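# Stow lit-lamp kits in drawers, return the signalled one

## Task

Some or all of the kits on the tray have a lit lamp beside them, and no two lit lamps share a colour. Place every kit with a lit lamp in a drawer, close all drawers completely, and keep the unlit kits on the tray. Shortly afterwards the signal tower shows one of those lamp colours. Take out only the kit whose lamp showed that colour, put it back on the tray, and close all drawers completely once more. In the final state, each other lit-lamp kit must sit alone in a drawer that held nothing at the start, and the tool chest must stand upright on the table.

## Robot and tools

Robot: two UR-type arms, left_arm and right_arm, each carrying a four-digit hand with 16 servo hinges (index, middle, ring, thumb). right_arm has a right hand; left_arm has a mirrored left hand. Base roots: left_arm at (+0.036, +0.453, +0.050) m, right_arm at (-0.001, -0.309, +0.050) m, both facing almost straight along the scene frame.

Scene frame: origin at table-top height, halfway between the nominal bases; +x points out over the table, +z up, and left_arm sits on the +y side. Image left/right does not match these names. All positions, targets and velocities in results use this frame. Printed hand positions can be off by a few cm, more at long reach.

Hand point axes: +z runs along straight fingers toward the tips, +y points out of the palm face, +x points across the palm away from the thumb on the right hand, but toward the thumb on the left hand. A rigid mast beside the wrist on the palm side can strike things.

The 48-number row (used by execute_actions and move): all values in [-1, 1], always all 48 even if one arm idles. Numbers 1-6: left_arm dx, dy, dz, rx, ry, rz. Numbers 7-22: left hand hinge goals in this order: index_mcp, index_abd, index_pip, index_dip, thumb_cmc, thumb_axl, thumb_mcp, thumb_ipl, middle_mcp, middle_abd, middle_pip, middle_dip, ring_mcp, ring_abd, ring_pip, ring_dip. 23: left current_limit. 24: left speed. 25-48 repeat this for right_arm.

Pose numbers are offsets, not poses: translation and a rotation vector (rx, ry, rz) along scene axes, measured from the arm's Hand target as it stood when the action or move began; the arm rotates about that target's position. Scale: 1.0 equals 0.6 m or 180 degrees. Sending the same offset twice moves the arm twice. Sending six zeros re-requests the current Hand target, which also closes any gap where the hand settled short. Commanded orientation is clipped to within 32 degrees of the measured one each step.

Hand numbers are absolute goal angles, scaled between each hinge's two stops; a 0 is a real goal, not "leave alone". To keep a hand as it is, send back its hand_goal, hand_current_limit and hand_speed. Toward -1 the finger _mcp, _pip and _dip curl the finger toward the palm; straight is about +0.75, +0.58 and +0.70. _abd swings sideways, straight at 0. thumb_cmc toward -1 brings the thumb in front of the palm (straight +0.71); thumb_axl rolls it (straight +0.68); thumb_mcp and thumb_ipl bend it (straight +0.23, +0.17). current_limit maps -1..+1 to 0..550 mA (never below 11 mA); speed maps to (speed+1)/2 of 8.5 rad/s. Defaults: +0.4 and -0.6. Grip force grows with how far the goal lies past the object surface.

Tools:
- execute_actions(actions, cameras): actions is a list of actions; each action is up to 15 rows, one per 1/30 s step, the last row held if fewer. Every row in an action counts from that action's start pose. Images only if actions is empty or cameras asks.
- move(target, speed, blend, stop_force, zero, blocking, cameras): target is one row or up to 15 rows, all offsets from the same starting Hand targets; straight-line paths, all finishing together, at least 0.5 s, capped at 10 s. speed is m/s, 0.002 to 3.6 (default 0.25; rotation up to twice that in rad/s), one value or one per target. blend in m rounds corners of a list (0 stops at each). stop_force 3 to 120 N ends an arm's path on felt push; don't rely on it while the hand rotates, omit it when backing off a contact, and keep the same hand numbers in every target of a list. zero (default true) re-zeroes before the move. blocking=false returns after about 0.5 s and cannot go with stop_force. Paths do not avoid obstacles or the other arm; route around an arm's own base.
- wait(seconds 0 to 10, cameras); stop(cameras) brakes a running move.
- zoom_image(camera, region [x0, y0, x1, y1] pixels, at most 504 wide/high) on cam_high, cam_low, cam_left_wrist or cam_right_wrist, latest image only.
- zero_wrist_force(arm); read_manual(section "licences"); finished_scene(scene 1) ends the scene permanently.

Results: end_effector_position (m), end_effector_quat_wxyz, velocities, Hand target (the next offsets' base), joint positions and torques, wrist force and torque in the hand frame (plus the peak since last shown), and per motor hand_goal, hand_measured, hand_current_ma and hand_state (moving, goal, blocked, overload). A move adds a "move:" line: done, off_target, moving, held or fault, with limits such as paced or held. MOTOR HOT, OVER-TEMPERATURE FAULT and HAND FAULT lines warn of trouble; after a HAND FAULT line the remaining robot calls of that reply are skipped.

Avoid: contact force near 150 N or joint contact torque at its limit (wrist joints 25.4 N m) — either stops the arm for 10 s; aiming even slightly past a firm surface; fast impacts; any hand-to-hand or arm-to-arm pressing, which can fail the scene; a motor drawing 495 mA or more for 5 s (it shuts off); dropping kits, releasing moving parts, tipping the tool chest, or letting anything leave the table, which fails the task.

Each tool is called after "Emit:" as name(argument=value, ...), one argument or row to a line, values as JSON.

## Session

Emit:
execute_actions(
  actions=[],
)

Scene clock: 0.00 s.
left_arm: end_effector_position=(+0.3163, +0.3608, +0.2456) hand_goal=(+0.754, +0.000, +0.576, +0.696, +0.714, +0.678, +0.226, +0.168, +0.754, +0.000, +0.576, +0.696, +0.754, +0.000, +0.576, +0.696) hand_measured=(+0.754, +0.000, +0.576, +0.696, +0.714, +0.678, +0.226, +0.168, +0.754, +0.000, +0.576, +0.696, +0.754, +0.000, +0.576, +0.696) hand_current_ma=(+0, +0, +0, +0, +0, +0, +0, +0, +0, +0, +0, +0, +0, +0, +0, +0) hand_state=(goal, goal, goal, goal, goal, goal, goal, goal, goal, goal, goal, goal, goal, goal, goal, goal) hand_current_limit=0.40 hand_speed=-0.60 end_effector_quat_wxyz=(-0.164, +0.528, +0.827, +0.101) | right_arm: end_effector_position=(+0.3380, -0.5571, +0.2748) hand_goal=(+0.754, +0.000, +0.576, +0.696, +0.714, +0.678, +0.226, +0.168, +0.754, +0.000, +0.576, +0.696, +0.754, +0.000, +0.576, +0.696) hand_measured=(+0.754, +0.000, +0.576, +0.696, +0.714, +0.678, +0.226, +0.168, +0.754, +0.000, +0.576, +0.696, +0.754, +0.000, +0.576, +0.696) hand_current_ma=(+0, +0, +0, +0, +0, +0, +0, +0, +0, +0, +0, +0, +0, +0, +0, +0) hand_state=(goal, goal, goal, goal, goal, goal, goal, goal, goal, goal, goal, goal, goal, goal, goal, goal) hand_current_limit=0.40 hand_speed=-0.60 end_effector_quat_wxyz=(-0.038, -0.559, +0.764, -0.321)
Joint positions: left_arm=[2.796 -1.193 -2.286 -1.512 1.843 -0.799] | right_arm=[-0.803 -1.755 2.25 -2.709 -1.723 2.591]
Joint velocities: within noise
Joint torques (N m): no reading
Wrist force (N): no reading
Wrist torque (N m): no reading
Wrist force, peak (N): no reading
Hand target: left_arm +0.3163, +0.3608, +0.2456; -0.164, +0.528, +0.827, +0.101 | right_arm +0.3380, -0.5571, +0.2748; -0.038, -0.559, +0.764, -0.321

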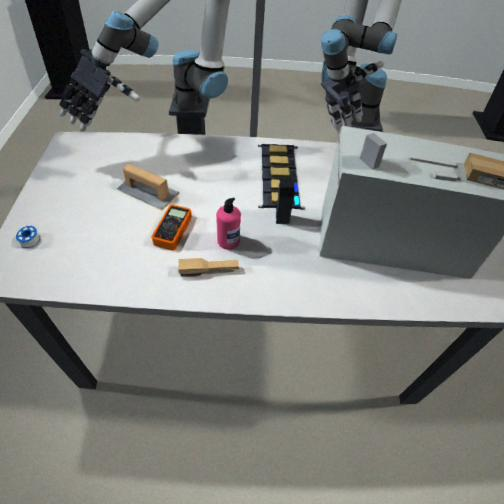

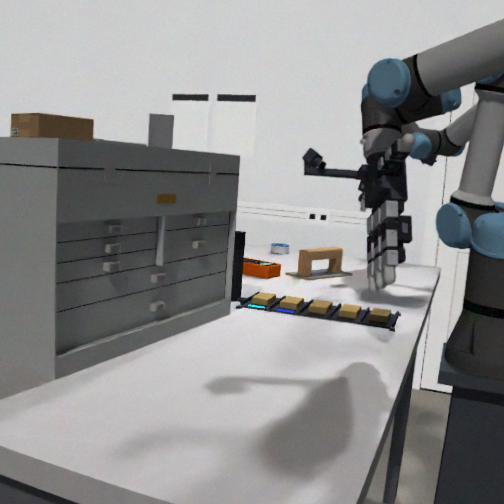

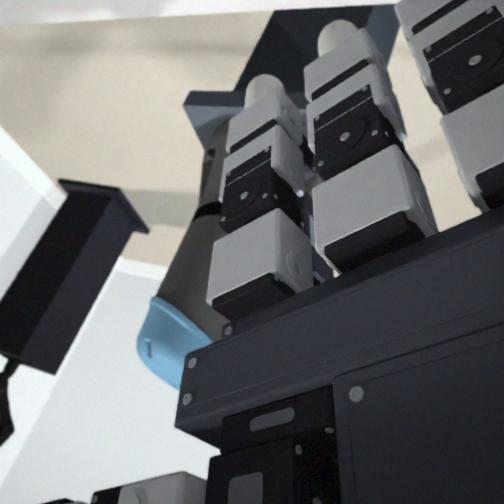

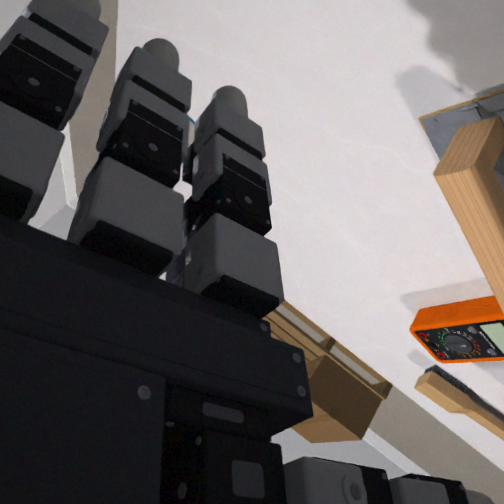

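Emit:
zoom_image(
  camera="cam_high",
  region=[230, 120, 504, 290],
)

Emit:
zoom_image(
  camera="cam_low",
  region=[0, 90, 250, 400],
)

Emit:
zoom_image(
  camera="cam_low",
  region=[230, 230, 410, 340],
)

Emit:
zoom_image(
  camera="cam_high",
  region=[250, 135, 310, 230],
)

Scaled by 1.839 from the camera's 504x504 image, which has a finer 720x720 frame.

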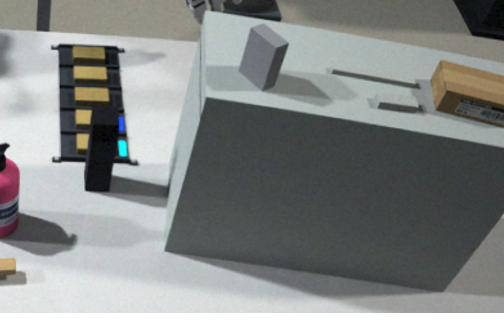

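Scaled by 1.626 from the camera's 504x504 image, which has a finer 720x720 frame.

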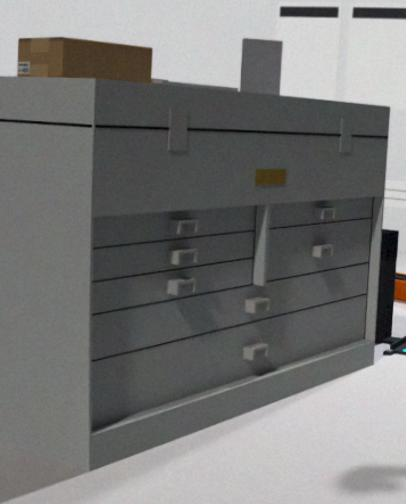

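Scaled by 2.800 from the camera's 504x504 image, which has a finer 720x720 frame.

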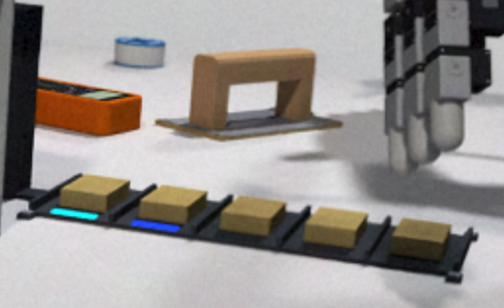

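Scaled by 5.305 from the camera's 504x504 image, which has a finer 720x720 frame.

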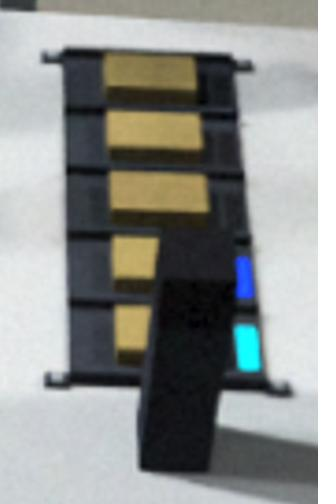

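Emit:
zoom_image(
  camera="cam_low",
  region=[50, 200, 240, 380],
)

Emit:
zoom_image(
  camera="cam_low",
  region=[90, 210, 140, 280],
)

Emit:
zoom_image(
  camera="cam_low",
  region=[130, 200, 240, 320],
)

Scaled by 2.653 from the camera's 504x504 image, which has a finer 720x720 frame.

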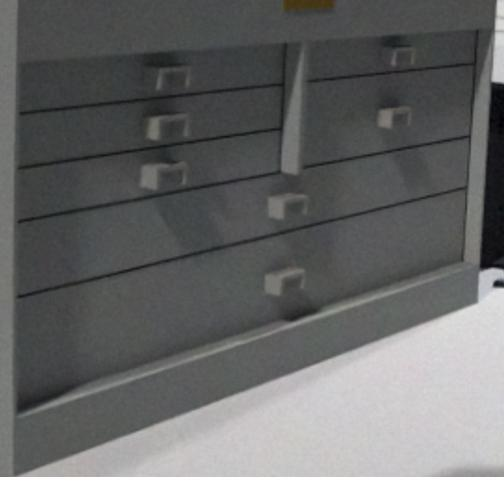

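Scaled by 7.200 from the camera's 504x504 image, which has a finer 720x720 frame.

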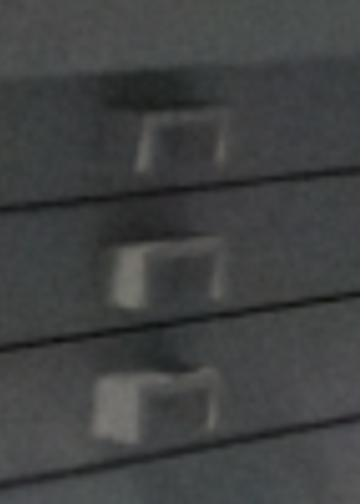

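Scaled by 4.200 from the camera's 504x504 image, which has a finer 720x720 frame.

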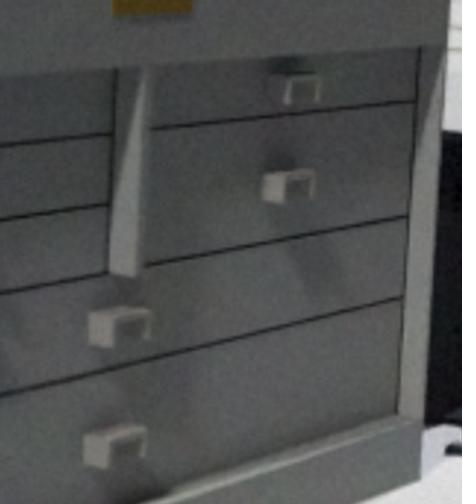

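Emit:
zoom_image(
  camera="cam_high",
  region=[40, 0, 240, 200],
)

Emit:
zoom_image(
  camera="cam_high",
  region=[300, 0, 420, 140],
)

Scaled by 2.520 from the camera's 504x504 image, which has a finer 720x720 frame.

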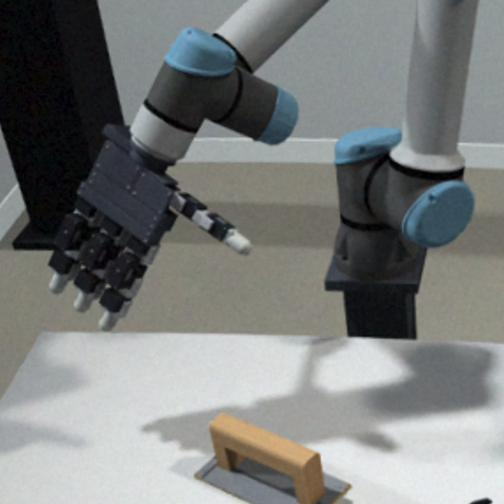

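Scaled by 3.600 from the camera's 504x504 image, which has a finer 720x720 frame.

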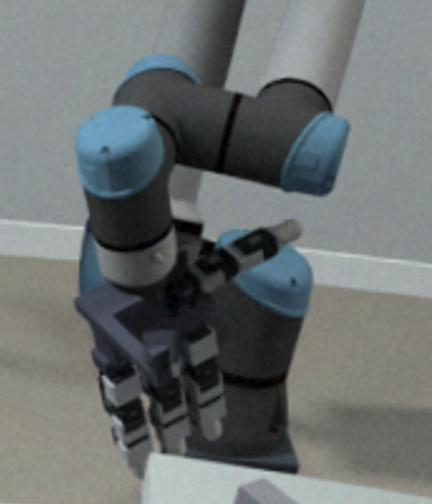

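Emit:
move(
  target=[
    [-0.1,0,0.5,0,0,0,0.754,0,0.576,0.696,0.714,0.678,0.226,0.168,0.754,0,0.576,0.696,0.754,0,0.576,0.696,0.4,-0.6,0,0,0.2,0,0,0,0.754,0,0.576,0.696,0.714,0.678,0.226,0.168,0.754,0,0.576,0.696,0.754,0,0.576,0.696,0.4,-0.6],
    [-0.1,0,0.5,0,0,0,0.754,0,0.576,0.696,0.714,0.678,0.226,0.168,0.754,0,0.576,0.696,0.754,0,0.576,0.696,0.4,-0.6,-0.363,0.85,0.2,0,0,0.278,0.754,0,0.576,0.696,0.714,0.678,0.226,0.168,0.754,0,0.576,0.696,0.754,0,0.576,0.696,0.4,-0.6],
  ],
  speed=0.25,
  blend=0.03,
  cameras=["all"],
)

Scene clock: 15.57 s.
left_arm: end_effector_position=(+0.2563, +0.3608, +0.5456) hand_goal=(+0.754, +0.000, +0.576, +0.696, +0.714, +0.678, +0.226, +0.168, +0.754, +0.000, +0.576, +0.696, +0.754, +0.000, +0.576, +0.696) hand_measured=(+0.754, +0.000, +0.576, +0.696, +0.714, +0.678, +0.224, +0.168, +0.754, +0.000, +0.576, +0.696, +0.754, +0.000, +0.576, +0.696) hand_current_ma=(+0, +0, +0, +0, +0, +0, -2, +0, +0, +0, +0, +0, +0, +0, +0, +0) hand_state=(goal, goal, goal, goal, goal, goal, goal, goal, goal, goal, goal, goal, goal, goal, goal, goal) hand_current_limit=0.40 hand_speed=-0.60 end_effector_quat_wxyz=(-0.164, +0.528, +0.827, +0.101) | right_arm: end_effector_position=(+0.2111, -0.2629, +0.3947) hand_goal=(+0.754, +0.000, +0.576, +0.696, +0.714, +0.678, +0.226, +0.168, +0.754, +0.000, +0.576, +0.696, +0.754, +0.000, +0.576, +0.696) hand_measured=(+0.748, +0.002, +0.576, +0.696, +0.710, +0.678, +0.224, +0.168, +0.748, +0.002, +0.576, +0.696, +0.750, +0.002, +0.576, +0.696) hand_current_ma=(-3, +0, +0, +0, -2, +0, -1, +0, -3, +1, +0, +0, -2, +1, +0, +0) hand_state=(goal, goal, goal, goal, goal, goal, goal, goal, goal, goal, goal, goal, goal, goal, goal, goal) hand_current_limit=0.40 hand_speed=-0.60 end_effector_quat_wxyz=(-0.047, +0.733, -0.598, +0.320)
Joint positions: left_arm=[2.721 -1.134 -1.526 -2.351 1.822 -0.873] | right_arm=[-0.068 -2.396 2.225 -2.005 -1.85 2.78]
Joint torques (N m): left_arm=[5.82 12.89 32.31 0.06 2.79 1.22] | right_arm=[-8.66 7.86 -15.36 -5.38 1.26 0.87]
Wrist force (N): left_arm=[-0.1 0.0 -0.3] | right_arm=[0.2 0.5 -0.1]
Wrist torque (N m): left_arm=[0.03 0.02 0.15] | right_arm=[0.04 0.00 0.17]
Wrist force, peak (N): left_arm=[-1.0 0.8 1.6] | right_arm=[-8.1 1.6 -6.1]
Hand target: left_arm +0.2563, +0.3608, +0.5456; -0.164, +0.528, +0.827, +0.101 | right_arm +0.2111, -0.2629, +0.3947; -0.047, +0.733, -0.598, +0.320 (not the last commanded pose)
Off the commanded pose: left_arm 0.000 m, 0 deg | right_arm 0.234 m, 21 deg.
move: held (right_arm; a check stopped the path); path passed 1 of 2 targets; limits=held
pose unreachable (right arm): on one or more control steps of this call, first in action 0 (counted from 0), this arm could not follow its commanded pose, so it was not sent that pose on those steps. It may still have moved: this result reports where it is.
cause: moving toward the commanded pose would bring two parts of the arm too close to each other (joints 4 (wrist 1) to 6 (wrist 3) lie between them).

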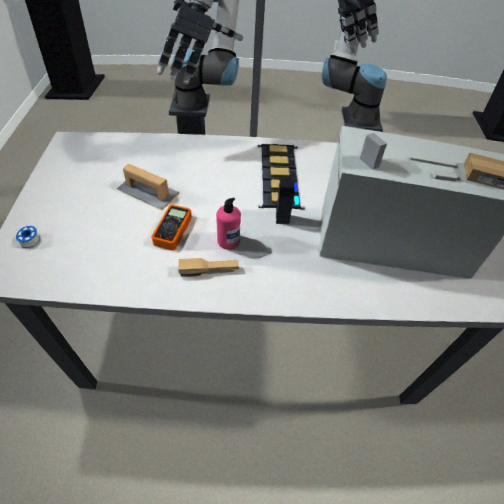

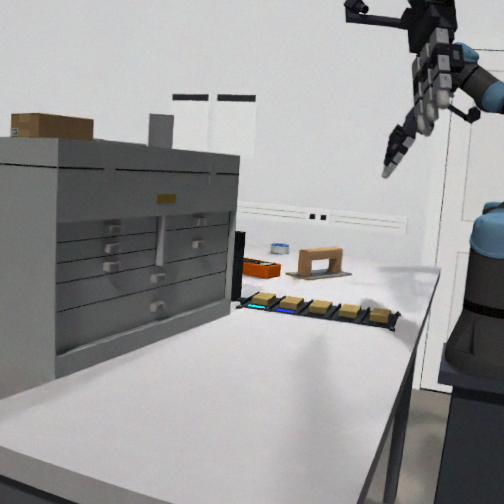

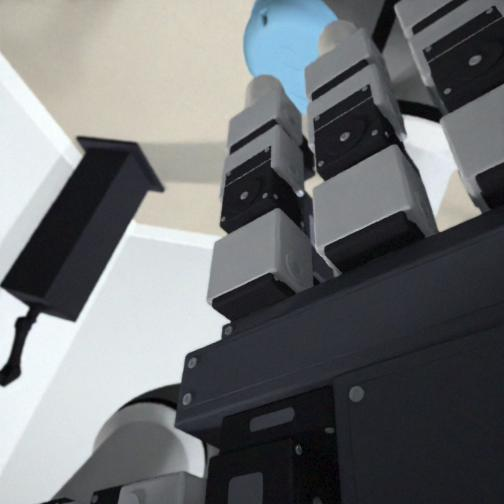

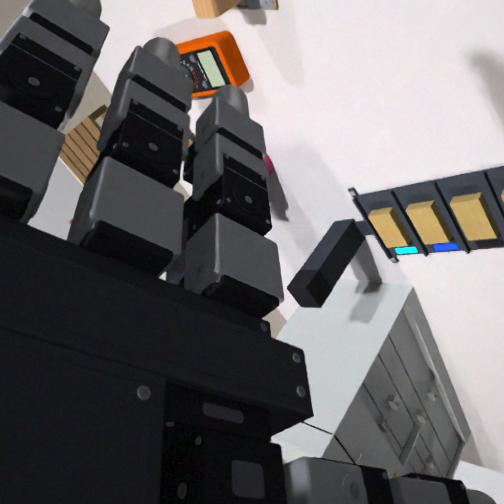

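Emit:
zoom_image(
  camera="cam_right_wrist",
  region=[280, 160, 504, 504],
)

Emit:
zoom_image(
  camera="cam_low",
  region=[0, 90, 430, 430],
)

Emit:
zoom_image(
  camera="cam_high",
  region=[240, 110, 504, 290],
)

Scaled by 1.465 from the camera's 504x504 image, which has a finer 720x720 frame.

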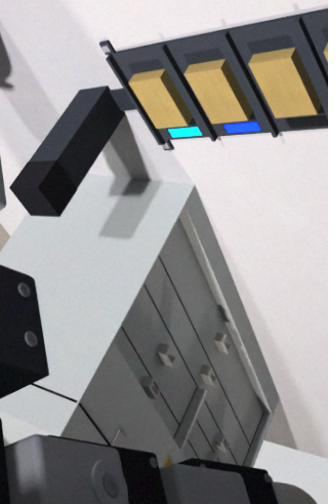

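Scaled by 1.172 from the camera's 504x504 image, which has a finer 720x720 frame.

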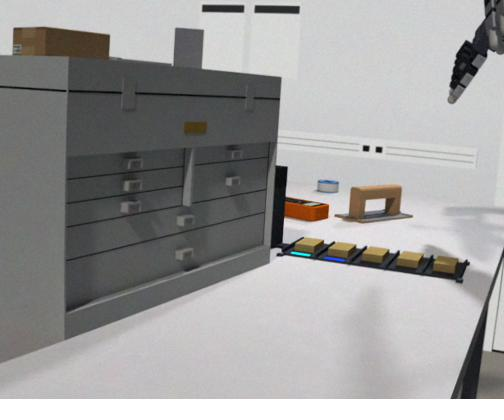

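Scaled by 1.909 from the camera's 504x504 image, which has a finer 720x720 frame.

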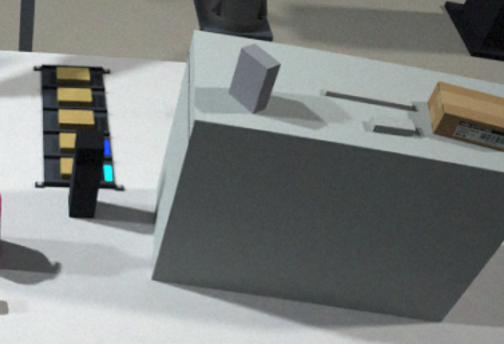

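Emit:
move(
  target=[0,0,0,0,0,0,0.754,0,0.576,0.696,0.714,0.678,0.226,0.168,0.754,0,0.576,0.696,0.754,0,0.576,0.696,0.4,-0.6,0.15,0.48,0.03,0,0,0.139,0.754,0,0.576,0.696,0.714,0.678,0.226,0.168,0.754,0,0.576,0.696,0.754,0,0.576,0.696,0.4,-0.6],
  cameras=["cam_right_wrist","cam_high","cam_low"],
)

Scene clock: 19.47 s.
left_arm: end_effector_position=(+0.2563, +0.3608, +0.5456) hand_goal=(+0.754, +0.000, +0.576, +0.696, +0.714, +0.678, +0.226, +0.168, +0.754, +0.000, +0.576, +0.696, +0.754, +0.000, +0.576, +0.696) hand_measured=(+0.754, +0.000, +0.576, +0.696, +0.714, +0.678, +0.224, +0.168, +0.754, +0.000, +0.576, +0.696, +0.754, +0.000, +0.576, +0.696) hand_current_ma=(+0, +0, +0, +0, +0, +0, -2, +0, +0, +0, +0, +0, +0, +0, +0, +0) hand_state=(goal, goal, goal, goal, goal, goal, goal, goal, goal, goal, goal, goal, goal, goal, goal, goal) hand_current_limit=0.40 hand_speed=-0.60 end_effector_quat_wxyz=(-0.164, +0.528, +0.827, +0.101) | right_arm: end_effector_position=(+0.2118, -0.2605, +0.3947) hand_goal=(+0.754, +0.000, +0.576, +0.696, +0.714, +0.678, +0.226, +0.168, +0.754, +0.000, +0.576, +0.696, +0.754, +0.000, +0.576, +0.696) hand_measured=(+0.748, +0.002, +0.576, +0.696, +0.710, +0.678, +0.224, +0.168, +0.748, +0.002, +0.576, +0.696, +0.750, +0.002, +0.576, +0.696) hand_current_ma=(-4, +1, +0, +0, -2, +0, -1, +0, -3, +1, +0, +0, -3, +1, +0, +0) hand_state=(goal, goal, goal, goal, goal, goal, goal, goal, goal, goal, goal, goal, goal, goal, goal, goal) hand_current_limit=0.40 hand_speed=-0.60 end_effector_quat_wxyz=(-0.047, +0.734, -0.597, +0.320)
Joint positions: left_arm=[2.721 -1.134 -1.526 -2.351 1.822 -0.873] | right_arm=[-0.054 -2.39 2.224 -2.006 -1.856 2.789]
Joint torques (N m): left_arm=[6.03 12.61 31.57 -0.05 3.03 1.43] | right_arm=[-8.36 1.02 -15.91 -0.08 1.17 -1.64]
Wrist force (N): left_arm=[-0.1 0.2 -0.4] | right_arm=[0.0 1.0 -0.1]
Wrist torque (N m): left_arm=[0.06 0.02 0.14] | right_arm=[0.10 0.02 0.02]
Wrist force, peak (N): left_arm=[0.0 0.3 -0.6] | right_arm=[1.6 1.6 0.5]
Hand target: left_arm +0.2563, +0.3608, +0.5456; -0.164, +0.528, +0.827, +0.101 | right_arm +0.2118, -0.2605, +0.3946; -0.047, +0.734, -0.597, +0.320 (not the last commanded pose)
Off the commanded pose: left_arm 0.000 m, 0 deg | right_arm 0.300 m, 25 deg.
move: held (right_arm; a check stopped the path); limits=held
pose unreachable (right arm): on one or more control steps of this call, first in action 0 (counted from 0), this arm could not follow its commanded pose, so it was not sent that pose on those steps. It may still have moved: this result reports where it is.
cause: moving toward the commanded pose would bring two parts of the arm too close to each other (joints 4 (wrist 1) to 6 (wrist 3) lie between them).
Images, in order (width x height): cam_high 504x504, cam_low 504x504, cam_right_wrist 504x504.

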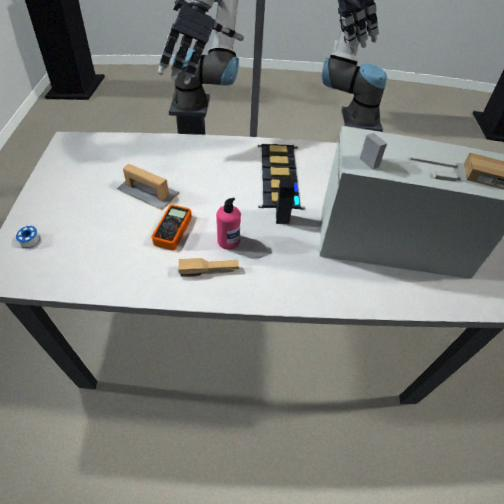

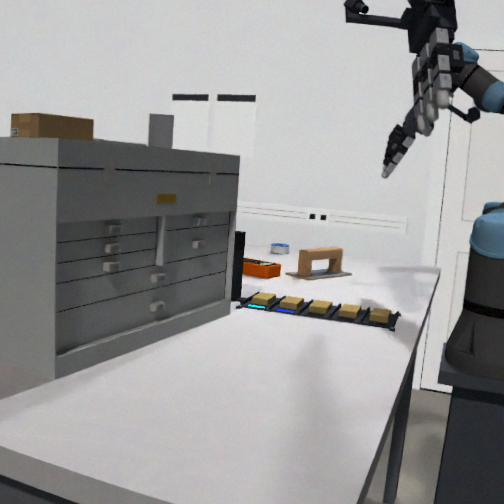

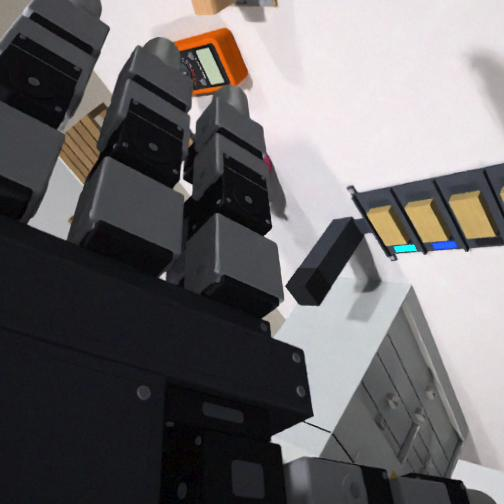

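Emit:
move(
  target=[
    [0,0,0,0,0,0,0.754,0,0.576,0.696,0.714,0.678,0.226,0.168,0.754,0,0.576,0.696,0.754,0,0.576,0.696,0.4,-0.6,0.25,0,0.0,0,0,0.0,0.754,0,0.576,0.696,0.714,0.678,0.226,0.168,0.754,0,0.576,0.696,0.754,0,0.576,0.696,0.4,-0.6],
    [0,0,0,0,0,0,0.754,0,0.576,0.696,0.714,0.678,0.226,0.168,0.754,0,0.576,0.696,0.754,0,0.576,0.696,0.4,-0.6,0.25,0.3,0.0,0,0,0.0,0.754,0,0.576,0.696,0.714,0.678,0.226,0.168,0.754,0,0.576,0.696,0.754,0,0.576,0.696,0.4,-0.6],
    [0,0,0,0,0,0,0.754,0,0.576,0.696,0.714,0.678,0.226,0.168,0.754,0,0.576,0.696,0.754,0,0.576,0.696,0.4,-0.6,0.2,0.5,0.0,0,0,0.139,0.754,0,0.576,0.696,0.714,0.678,0.226,0.168,0.754,0,0.576,0.696,0.754,0,0.576,0.696,0.4,-0.6],
  ],
  cameras=["cam_right_wrist","cam_high"],
)

Scene clock: 21.67 s.
left_arm: end_effector_position=(+0.2563, +0.3608, +0.5456) hand_goal=(+0.754, +0.000, +0.576, +0.696, +0.714, +0.678, +0.226, +0.168, +0.754, +0.000, +0.576, +0.696, +0.754, +0.000, +0.576, +0.696) hand_measured=(+0.754, +0.000, +0.576, +0.696, +0.714, +0.678, +0.224, +0.168, +0.754, +0.000, +0.576, +0.696, +0.754, +0.000, +0.576, +0.696) hand_current_ma=(+0, +0, +0, +0, +0, +0, -2, +0, +0, +0, +0, +0, +0, +0, +0, +0) hand_state=(goal, goal, goal, goal, goal, goal, goal, goal, goal, goal, goal, goal, goal, goal, goal, goal) hand_current_limit=0.40 hand_speed=-0.60 end_effector_quat_wxyz=(-0.164, +0.528, +0.827, +0.101) | right_arm: end_effector_position=(+0.3616, -0.2598, +0.3945) hand_goal=(+0.754, +0.000, +0.576, +0.696, +0.714, +0.678, +0.226, +0.168, +0.754, +0.000, +0.576, +0.696, +0.754, +0.000, +0.576, +0.696) hand_measured=(+0.748, +0.002, +0.576, +0.696, +0.710, +0.678, +0.224, +0.168, +0.748, +0.002, +0.576, +0.696, +0.750, +0.002, +0.576, +0.696) hand_current_ma=(-4, +1, +0, +0, -2, +0, -1, +0, -3, +1, +0, +0, -3, +1, +0, +0) hand_state=(goal, goal, goal, goal, goal, goal, goal, goal, goal, goal, goal, goal, goal, goal, goal, goal) hand_current_limit=0.40 hand_speed=-0.60 end_effector_quat_wxyz=(-0.047, +0.734, -0.597, +0.320)
Joint positions: left_arm=[2.721 -1.134 -1.526 -2.351 1.822 -0.873] | right_arm=[-0.024 -1.959 2.055 -2.261 -1.873 2.815]
Joint torques (N m): left_arm=[6.96 12.22 31.36 -0.29 2.99 1.38] | right_arm=[-6.48 -9.22 -23.22 -0.88 0.32 -0.88]
Wrist force (N): left_arm=[-0.1 0.3 -0.3] | right_arm=[-0.1 1.2 0.0]
Wrist torque (N m): left_arm=[0.07 0.02 0.13] | right_arm=[0.17 0.00 -0.09]
Wrist force, peak (N): left_arm=[0.0 0.3 -0.7] | right_arm=[-0.4 3.0 -1.2]
Hand target: left_arm +0.2563, +0.3608, +0.5456; -0.164, +0.528, +0.827, +0.101 | right_arm +0.3616, -0.2598, +0.3945; -0.047, +0.734, -0.597, +0.320 (not the last commanded pose)
Off the commanded pose: left_arm 0.000 m, 0 deg | right_arm 0.301 m, 25 deg.
move: held (right_arm; a check stopped the path); path passed 1 of 3 targets; limits=held
pose unreachable (right arm): on one or more control steps of this call, first in action 0 (counted from 0), this arm could not follow its commanded pose, so it was not sent that pose on those steps. It may still have moved: this result reports where it is.
cause: moving toward the commanded pose would bring two parts of the arm too close to each other (joints 4 (wrist 1) to 6 (wrist 3) lie between them).
Images, in order (width x height): cam_high 504x504, cam_right_wrist 504x504.

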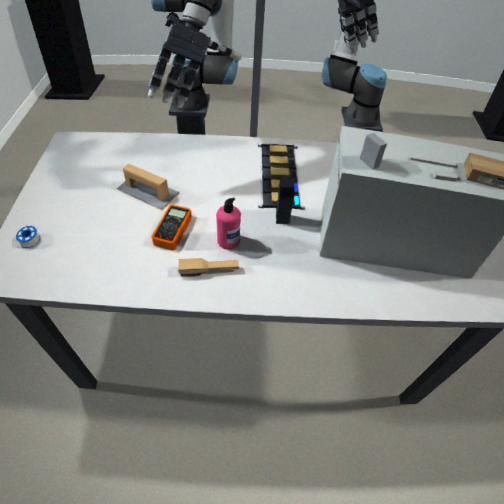

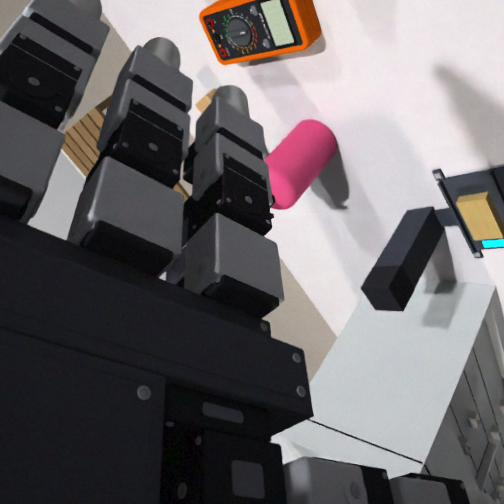

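Emit:
move(
  target=[0,0,0,0,0,0,0.754,0,0.576,0.696,0.714,0.678,0.226,0.168,0.754,0,0.576,0.696,0.754,0,0.576,0.696,0.4,-0.6,-0.143,0.315,0.0,0,0,0.183,0.754,0,0.576,0.696,0.714,0.678,0.226,0.168,0.754,0,0.576,0.696,0.754,0,0.576,0.696,0.4,-0.6],
  cameras=["cam_right_wrist"],
)

Scene clock: 23.93 s.
left_arm: end_effector_position=(+0.2563, +0.3608, +0.5456) hand_goal=(+0.754, +0.000, +0.576, +0.696, +0.714, +0.678, +0.226, +0.168, +0.754, +0.000, +0.576, +0.696, +0.754, +0.000, +0.576, +0.696) hand_measured=(+0.754, +0.000, +0.576, +0.696, +0.714, +0.678, +0.224, +0.168, +0.754, +0.000, +0.576, +0.696, +0.754, +0.000, +0.576, +0.696) hand_current_ma=(+0, +0, +0, +0, +0, +0, -2, +0, +0, +0, +0, +0, +0, +0, +0, +0) hand_state=(goal, goal, goal, goal, goal, goal, goal, goal, goal, goal, goal, goal, goal, goal, goal, goal) hand_current_limit=0.40 hand_speed=-0.60 end_effector_quat_wxyz=(-0.164, +0.528, +0.827, +0.101) | right_arm: end_effector_position=(+0.2759, -0.0709, +0.3946) hand_goal=(+0.754, +0.000, +0.576, +0.696, +0.714, +0.678, +0.226, +0.168, +0.754, +0.000, +0.576, +0.696, +0.754, +0.000, +0.576, +0.696) hand_measured=(+0.748, +0.002, +0.576, +0.696, +0.710, +0.678, +0.224, +0.168, +0.748, +0.002, +0.576, +0.696, +0.750, +0.002, +0.576, +0.696) hand_current_ma=(-4, +1, +0, +0, -2, +0, -1, +0, -3, +1, +0, +0, -3, +1, +0, +0) hand_state=(goal, goal, goal, goal, goal, goal, goal, goal, goal, goal, goal, goal, goal, goal, goal, goal) hand_current_limit=0.40 hand_speed=-0.60 end_effector_quat_wxyz=(-0.136, +0.873, -0.364, +0.293)
Joint positions: left_arm=[2.721 -1.134 -1.526 -2.351 1.822 -0.873] | right_arm=[0.551 -1.961 2.056 -2.261 -1.873 2.815]
Joint torques (N m): left_arm=[6.67 14.05 32.17 -0.13 2.95 1.2] | right_arm=[8.9 -10.14 -13.59 -0.05 0.6 -0.16]
Wrist force (N): left_arm=[0.2 0.3 -0.3] | right_arm=[-0.2 1.1 -0.1]
Wrist torque (N m): left_arm=[0.08 -0.01 0.16] | right_arm=[0.18 0.02 -0.11]
Wrist force, peak (N): left_arm=[-0.2 0.2 -0.6] | right_arm=[-1.9 0.5 -0.5]
Hand target: left_arm +0.2563, +0.3608, +0.5456; -0.164, +0.528, +0.827, +0.101 | right_arm +0.2758, -0.0708, +0.3945; -0.136, +0.873, -0.364, +0.293
Off the commanded pose: left_arm 0.000 m, 0 deg | right_arm 0.000 m, 0 deg.
move: done
Images, in order (width x height): cam_right_wrist 504x504.

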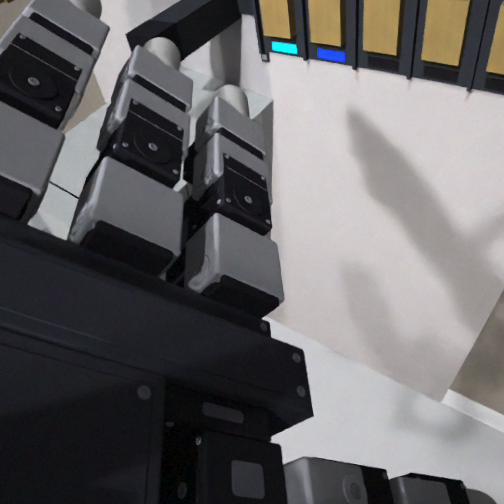

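Emit:
move(
  target=[0,0,0,0,0,0,0.754,0,0.576,0.696,0.714,0.678,0.226,0.168,0.754,0,0.576,0.696,0.754,0,0.576,0.696,0.4,-0.6,0.073,-0.105,0.0,0.078,-0.063,-0.067,0.754,0,0.576,0.696,0.714,0.678,0.226,0.168,0.754,0,0.576,0.696,0.754,0,0.576,0.696,0.4,-0.6],
  cameras=["cam_right_wrist"],
)

Scene clock: 25.83 s.
left_arm: end_effector_position=(+0.2563, +0.3608, +0.5456) hand_goal=(+0.754, +0.000, +0.576, +0.696, +0.714, +0.678, +0.226, +0.168, +0.754, +0.000, +0.576, +0.696, +0.754, +0.000, +0.576, +0.696) hand_measured=(+0.754, +0.000, +0.576, +0.696, +0.714, +0.678, +0.224, +0.168, +0.754, +0.000, +0.576, +0.696, +0.754, +0.000, +0.576, +0.696) hand_current_ma=(+0, +0, +0, +0, +0, +0, -2, +0, +0, +0, +0, +0, +0, +0, +0, +0) hand_state=(goal, goal, goal, goal, goal, goal, goal, goal, goal, goal, goal, goal, goal, goal, goal, goal) hand_current_limit=0.40 hand_speed=-0.60 end_effector_quat_wxyz=(-0.164, +0.528, +0.827, +0.101) | right_arm: end_effector_position=(+0.3196, -0.1338, +0.3945) hand_goal=(+0.754, +0.000, +0.576, +0.696, +0.714, +0.678, +0.226, +0.168, +0.754, +0.000, +0.576, +0.696, +0.754, +0.000, +0.576, +0.696) hand_measured=(+0.748, +0.002, +0.576, +0.696, +0.710, +0.678, +0.224, +0.168, +0.748, +0.002, +0.576, +0.696, +0.748, +0.002, +0.576, +0.696) hand_current_ma=(-4, +1, +0, +0, -2, +0, -1, +0, -3, +1, +0, +0, -3, +1, +0, +0) hand_state=(goal, goal, goal, goal, goal, goal, goal, goal, goal, goal, goal, goal, goal, goal, goal, goal) hand_current_limit=0.40 hand_speed=-0.60 end_effector_quat_wxyz=(-0.245, +0.774, -0.471, +0.344)
Joint positions: left_arm=[2.721 -1.134 -1.526 -2.351 1.822 -0.873] | right_arm=[0.215 -2.117 2.226 -2.546 -1.677 2.826]
Joint torques (N m): left_arm=[7.42 13.83 31.21 -0.03 2.93 1.06] | right_arm=[-8.2 -2.53 -31.77 -3.79 0.76 -1.39]
Wrist force (N): left_arm=[0.2 0.1 -0.4] | right_arm=[0.1 0.4 -0.2]
Wrist torque (N m): left_arm=[0.05 -0.02 0.17] | right_arm=[0.08 -0.07 -0.01]
Wrist force, peak (N): left_arm=[-0.1 0.3 -0.4] | right_arm=[1.2 0.7 0.1]
Hand target: left_arm +0.2563, +0.3608, +0.5456; -0.164, +0.528, +0.827, +0.101 | right_arm +0.3196, -0.1338, +0.3945; -0.245, +0.774, -0.471, +0.344
Off the commanded pose: left_arm 0.000 m, 0 deg | right_arm 0.000 m, 0 deg.
move: done
Images, in order (width x height): cam_right_wrist 504x504.

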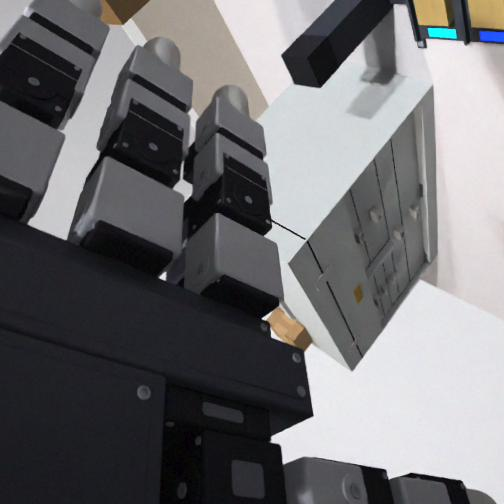

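Emit:
zoom_image(
  camera="cam_right_wrist",
  region=[270, 60, 450, 380],
)

Emit:
zoom_image(
  camera="cam_right_wrist",
  region=[340, 160, 440, 320],
)

Scaled by 1.575 from the camera's 504x504 image, which has a finer 720x720 frame.

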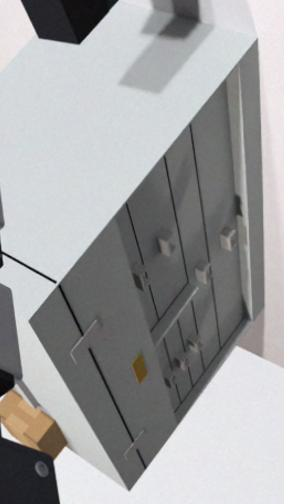

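Scaled by 3.150 from the camera's 504x504 image, which has a finer 720x720 frame.

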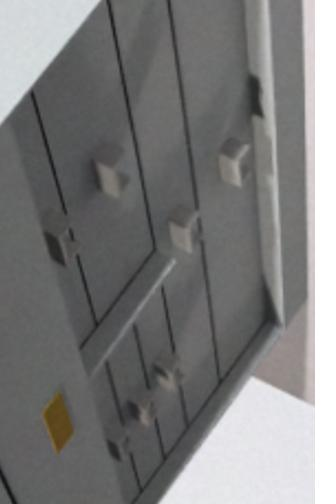

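Emit:
move(
  target=[0,0,0,0,0,0,0.754,0,0.576,0.696,0.714,0.678,0.226,0.168,0.754,0,0.576,0.696,0.754,0,0.576,0.696,0.4,-0.6,0.143,0.346,-0.154,0,0,0,0.754,0,0.576,0.696,0.714,0.678,0.226,0.168,0.754,0,0.576,0.696,0.754,0,0.576,0.696,0.4,-0.6],
  cameras=["cam_right_wrist","cam_high"],
)

Scene clock: 32.03 s.
left_arm: end_effector_position=(+0.2563, +0.3608, +0.5456) hand_goal=(+0.754, +0.000, +0.576, +0.696, +0.714, +0.678, +0.226, +0.168, +0.754, +0.000, +0.576, +0.696, +0.754, +0.000, +0.576, +0.696) hand_measured=(+0.754, +0.000, +0.576, +0.696, +0.714, +0.678, +0.224, +0.168, +0.754, +0.000, +0.576, +0.696, +0.754, +0.000, +0.576, +0.696) hand_current_ma=(+0, +0, +0, +0, +0, +0, -2, +0, +0, +0, +0, +0, +0, +0, +0, +0) hand_state=(goal, goal, goal, goal, goal, goal, goal, goal, goal, goal, goal, goal, goal, goal, goal, goal) hand_current_limit=0.40 hand_speed=-0.60 end_effector_quat_wxyz=(-0.164, +0.528, +0.827, +0.101) | right_arm: end_effector_position=(+0.4054, +0.0737, +0.3021) hand_goal=(+0.754, +0.000, +0.576, +0.696, +0.714, +0.678, +0.226, +0.168, +0.754, +0.000, +0.576, +0.696, +0.754, +0.000, +0.576, +0.696) hand_measured=(+0.748, +0.002, +0.576, +0.696, +0.710, +0.678, +0.224, +0.168, +0.748, +0.002, +0.576, +0.696, +0.748, +0.002, +0.576, +0.696) hand_current_ma=(-4, +1, +0, +0, -2, +0, -1, +0, -3, +1, +0, +0, -3, +1, +0, +0) hand_state=(goal, goal, goal, goal, goal, goal, goal, goal, goal, goal, goal, goal, goal, goal, goal, goal) hand_current_limit=0.40 hand_speed=-0.60 end_effector_quat_wxyz=(-0.245, +0.774, -0.471, +0.344)
Joint positions: left_arm=[2.721 -1.134 -1.526 -2.351 1.822 -0.873] | right_arm=[0.657 -1.458 1.96 -2.855 -2.004 3.136]
Joint torques (N m): left_arm=[6.45 13.18 32.48 -0.19 2.93 1.11] | right_arm=[7.15 -20.37 -32.34 -0.97 -0.52 0.66]
Wrist force (N): left_arm=[-0.1 0.1 -0.2] | right_arm=[-0.3 0.6 -0.3]
Wrist torque (N m): left_arm=[0.04 0.02 0.14] | right_arm=[0.08 0.02 0.11]
Wrist force, peak (N): left_arm=[-0.3 0.2 -0.6] | right_arm=[2.1 1.2 -1.4]
Hand target: left_arm +0.2563, +0.3608, +0.5456; -0.164, +0.528, +0.827, +0.101 | right_arm +0.4054, +0.0738, +0.3021; -0.245, +0.774, -0.471, +0.344
Off the commanded pose: left_arm 0.000 m, 0 deg | right_arm 0.000 m, 0 deg.
move: done
Images, in order (width x height): cam_high 504x504, cam_right_wrist 504x504.

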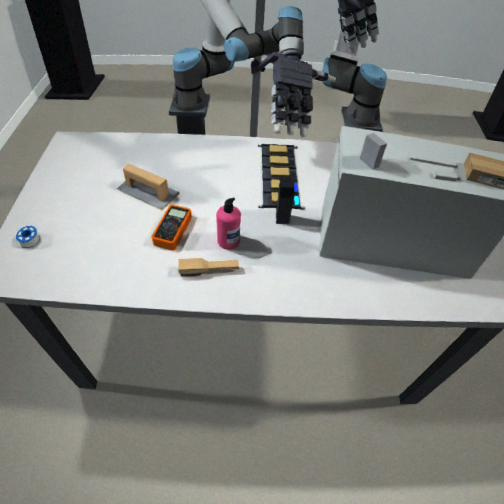

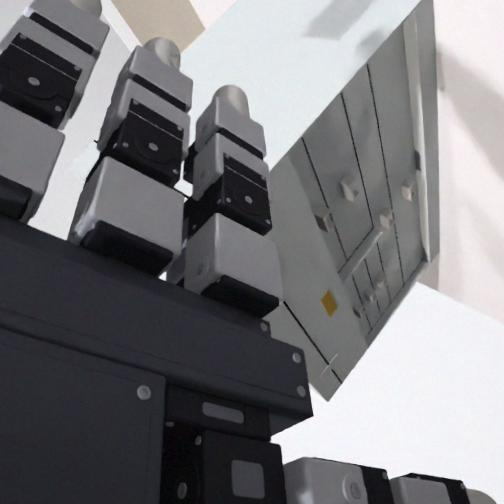

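Emit:
zoom_image(
  camera="cam_right_wrist",
  region=[300, 150, 430, 250],
)

Emit:
zoom_image(
  camera="cam_right_wrist",
  region=[340, 210, 420, 340],
)

Scaled by 3.877 from the camera's 504x504 image, which has a finer 720x720 frame.

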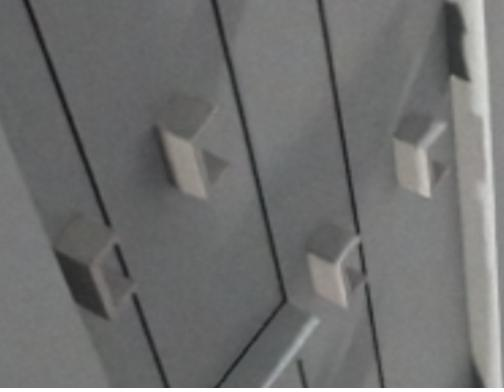

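Scaled by 3.877 from the camera's 504x504 image, which has a finer 720x720 frame.

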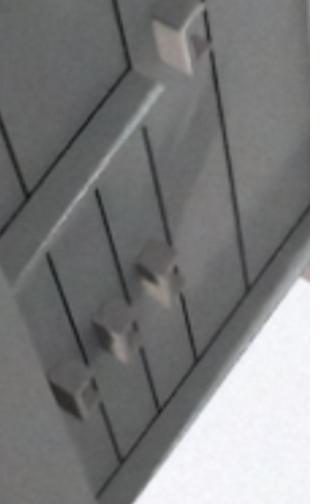

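Emit:
zoom_image(
  camera="cam_right_wrist",
  region=[335, 168, 365, 208],
)

Emit:
zoom_image(
  camera="cam_right_wrist",
  region=[395, 170, 425, 210],
)

Emit:
zoom_image(
  camera="cam_right_wrist",
  region=[310, 200, 340, 240],
)

Scaled by 12.600 from the camera's 504x504 image, which has a finer 720x720 frame.

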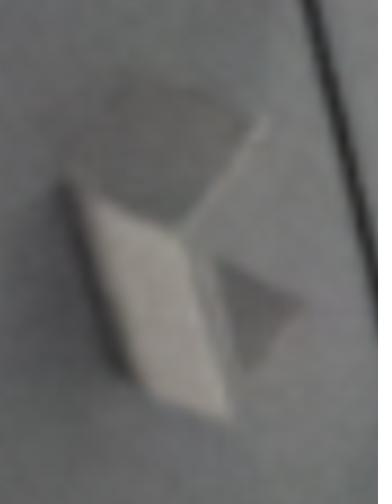

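Scaled by 12.600 from the camera's 504x504 image, which has a finer 720x720 frame.

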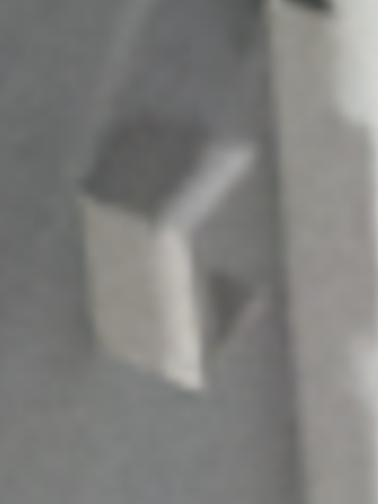

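Scaled by 12.600 from the camera's 504x504 image, which has a finer 720x720 frame.

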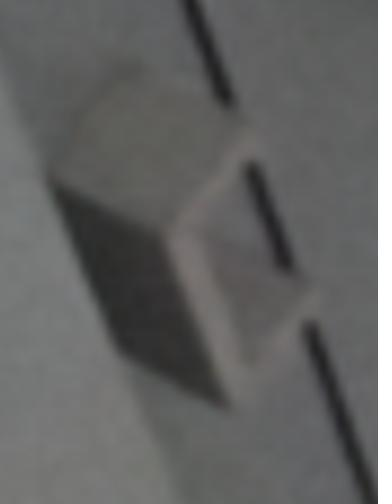

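Emit:
move(
  target=[
    [0.25,0.063,-0.4,-0.0973,-0.1604,-0.1894,0.411,0,-0.241,0.203,-0.514,0.677,-0.079,0.168,-0.479,0,-0.6,0.2,-0.479,0,-0.6,0.2,0.4,-0.6,0,0,0,0,0,0,0.754,0,0.576,0.696,0.714,0.678,0.226,0.168,0.754,0,0.576,0.696,0.754,0,0.576,0.696,0.4,-0.6],
    [0.323,0.063,-0.706,-0.0973,-0.1604,-0.1894,0.411,0,-0.241,0.203,-0.514,0.677,-0.079,0.168,-0.479,0,-0.6,0.2,-0.479,0,-0.6,0.2,0.4,-0.6,0,0,0,0,0,0,0.754,0,0.576,0.696,0.714,0.678,0.226,0.168,0.754,0,0.576,0.696,0.754,0,0.576,0.696,0.4,-0.6],
  ],
  blend=0.03,
  cameras=["all"],
)

Scene clock: 48.47 s.
left_arm: end_effector_position=(+0.4340, +0.3982, +0.1655) hand_goal=(+0.412, +0.000, -0.240, +0.204, -0.514, +0.678, -0.078, +0.168, -0.478, +0.000, -0.600, +0.200, -0.478, +0.000, -0.600, +0.200) hand_measured=(+0.420, +0.000, -0.234, +0.206, -0.512, +0.678, -0.082, +0.168, -0.464, +0.000, -0.598, +0.202, -0.464, +0.000, -0.598, +0.202) hand_current_ma=(+8, +0, +4, +1, +0, +0, -4, +0, +17, +0, +1, +1, +15, +0, +1, +1) hand_state=(goal, goal, goal, goal, goal, goal, goal, goal, goal, goal, goal, goal, goal, goal, goal, goal) hand_current_limit=0.40 hand_speed=-0.60 end_effector_quat_wxyz=(+0.159, +0.725, +0.657, +0.133) | right_arm: end_effector_position=(+0.4054, +0.0738, +0.3021) hand_goal=(+0.754, +0.000, +0.576, +0.696, +0.714, +0.678, +0.226, +0.168, +0.754, +0.000, +0.576, +0.696, +0.754, +0.000, +0.576, +0.696) hand_measured=(+0.748, +0.002, +0.576, +0.696, +0.710, +0.678, +0.224, +0.168, +0.748, +0.002, +0.576, +0.696, +0.748, +0.002, +0.576, +0.696) hand_current_ma=(-4, +1, +0, +0, -2, +0, -1, +0, -3, +1, +0, +0, -3, +1, +0, +0) hand_state=(goal, goal, goal, goal, goal, goal, goal, goal, goal, goal, goal, goal, goal, goal, goal, goal) hand_current_limit=0.40 hand_speed=-0.60 end_effector_quat_wxyz=(-0.245, +0.774, -0.471, +0.344)
Joint positions: left_arm=[3.482 -1.22 -2.818 -0.303 1.376 0.423] | right_arm=[0.657 -1.458 1.96 -2.855 -2.004 3.136]
Joint torques (N m): left_arm=[6.76 12.73 27.73 1.98 -2.86 1.09] | right_arm=[8.91 -19.94 -34.05 -4.39 -1.55 1.11]
Wrist force (N): left_arm=[0.2 -0.8 0.0] | right_arm=[-0.1 0.5 -0.2]
Wrist torque (N m): left_arm=[0.09 0.05 0.20] | right_arm=[0.07 0.00 0.12]
Wrist force, peak (N): left_arm=[0.7 2.5 5.7] | right_arm=[-0.4 1.0 -0.4]
Hand target: left_arm +0.4341, +0.3983, +0.1656; +0.159, +0.725, +0.657, +0.133 (not the last commanded pose) | right_arm +0.4054, +0.0738, +0.3021; -0.245, +0.774, -0.471, +0.344
Off the commanded pose: left_arm 0.046 m, 2 deg | right_arm 0.000 m, 0 deg.
move: held (left_arm; a check stopped the path); path passed 1 of 2 targets; limits=held
pose unreachable (left arm): on one or more control steps of this call, first in action 0 (counted from 0), this arm could not follow its commanded pose, so it was not sent that pose on those steps. It may still have moved: this result reports where it is.
cause: moving toward the commanded pose would bring two parts of the arm too close to each other (joints 3 (elbow) and 4 (wrist 1) lie between them).

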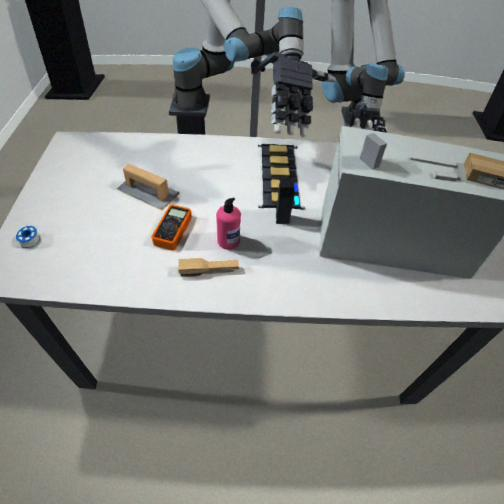

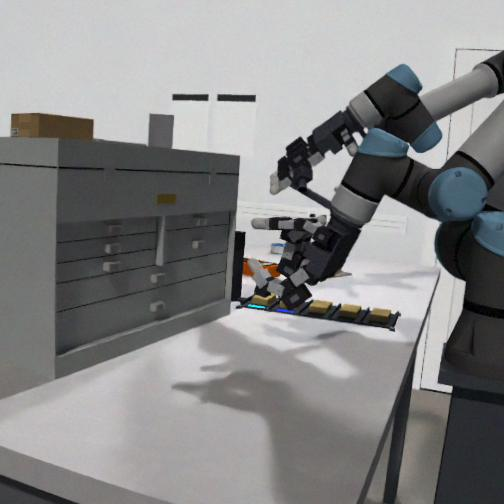

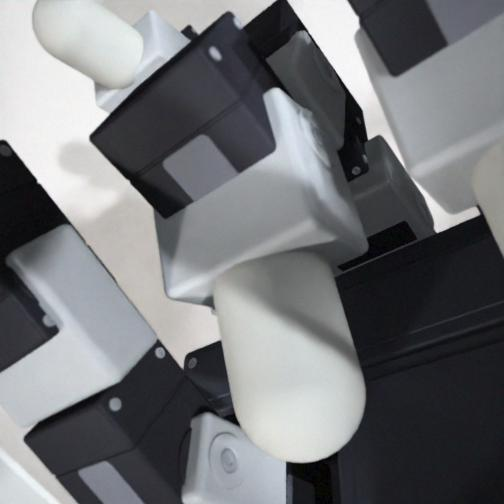

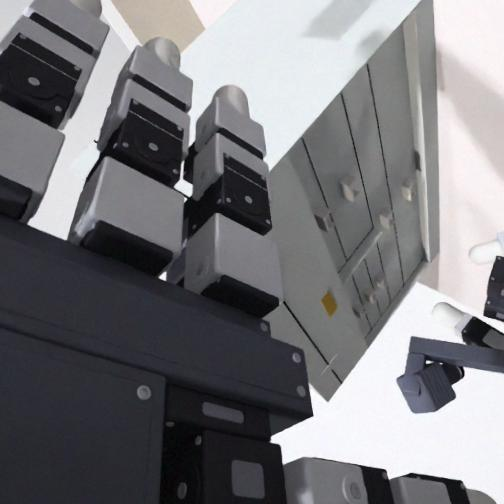

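Emit:
move(
  target=[-0.297,0.1,0.65,0.0973,0.1604,0.1894,0.754,0,0.576,0.696,0.714,0.678,0.226,0.168,0.754,0,0.576,0.696,0.754,0,0.576,0.696,0.4,-0.6,0,0,0,0,0,0,0.754,0,0.576,0.696,0.714,0.678,0.226,0.168,0.754,0,0.576,0.696,0.754,0,0.576,0.696,0.4,-0.6],
  cameras=["cam_left_wrist","cam_low"],
)

Scene clock: 52.97 s.
left_arm: end_effector_position=(+0.2559, +0.4582, +0.5556) hand_goal=(+0.754, +0.000, +0.576, +0.696, +0.714, +0.678, +0.226, +0.168, +0.754, +0.000, +0.576, +0.696, +0.754, +0.000, +0.576, +0.696) hand_measured=(+0.754, +0.000, +0.574, +0.694, +0.714, +0.678, +0.218, +0.168, +0.752, +0.000, +0.574, +0.694, +0.752, +0.000, +0.574, +0.694) hand_current_ma=(+0, +0, -1, -1, +0, +0, -11, +0, -1, +0, -1, -1, -1, +0, -1, -1) hand_state=(goal, goal, goal, goal, goal, goal, goal, goal, goal, goal, goal, goal, goal, goal, goal, goal) hand_current_limit=0.40 hand_speed=-0.60 end_effector_quat_wxyz=(-0.161, +0.529, +0.828, +0.087) end_effector_velocity=(-0.001, +0.000, +0.001) end_effector_angular_velocity=(-0.001, +0.001, +0.003) | right_arm: end_effector_position=(+0.4054, +0.0738, +0.3021) hand_goal=(+0.754, +0.000, +0.576, +0.696, +0.714, +0.678, +0.226, +0.168, +0.754, +0.000, +0.576, +0.696, +0.754, +0.000, +0.576, +0.696) hand_measured=(+0.748, +0.002, +0.576, +0.696, +0.710, +0.678, +0.224, +0.168, +0.748, +0.002, +0.576, +0.696, +0.748, +0.002, +0.576, +0.696) hand_current_ma=(-4, +1, +0, +0, -2, +0, -1, +0, -3, +1, +0, +0, -3, +1, +0, +0) hand_state=(goal, goal, goal, goal, goal, goal, goal, goal, goal, goal, goal, goal, goal, goal, goal, goal) hand_current_limit=0.40 hand_speed=-0.60 end_effector_quat_wxyz=(-0.245, +0.774, -0.471, +0.344)
Joint positions: left_arm=[3.178 -0.971 -1.584 -2.324 1.902 -0.406] | right_arm=[0.657 -1.458 1.96 -2.855 -2.004 3.136]
Joint velocities: left_arm=[0.001 -0.001 0.004 -0.005 -0.001 -0.002] | right_arm=[within noise]
Joint torques (N m): left_arm=[7.16 -11.77 33.24 0.47 -1.48 -0.89] | right_arm=[8.96 -20.01 -33.49 -4.13 -1.51 1.07]
Wrist force (N): left_arm=[0.2 -0.1 -0.3] | right_arm=[-0.1 0.7 -0.5]
Wrist torque (N m): left_arm=[0.03 -0.03 -0.04] | right_arm=[0.12 0.00 0.13]
Wrist force, peak (N): left_arm=[1.1 -0.8 -2.0] | right_arm=[-0.3 0.8 -0.5]
Hand target: left_arm +0.2559, +0.4583, +0.5556; -0.161, +0.529, +0.828, +0.087 | right_arm +0.4054, +0.0738, +0.3021; -0.245, +0.774, -0.471, +0.344
Off the commanded pose: left_arm 0.000 m, 0 deg | right_arm 0.000 m, 0 deg.
move: done
Images, in order (width x height): cam_low 504x504, cam_left_wrist 504x504.

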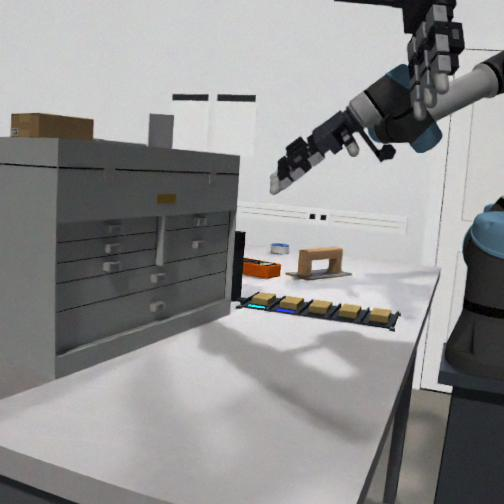

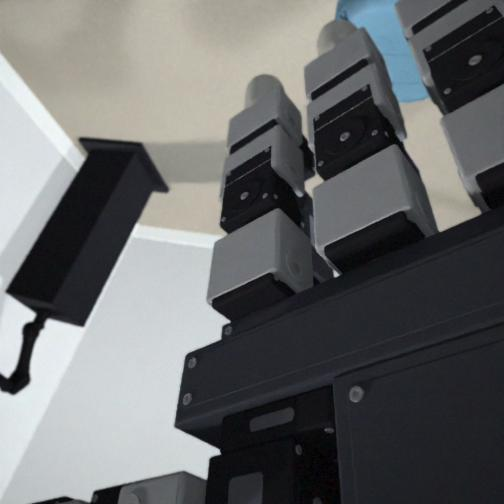

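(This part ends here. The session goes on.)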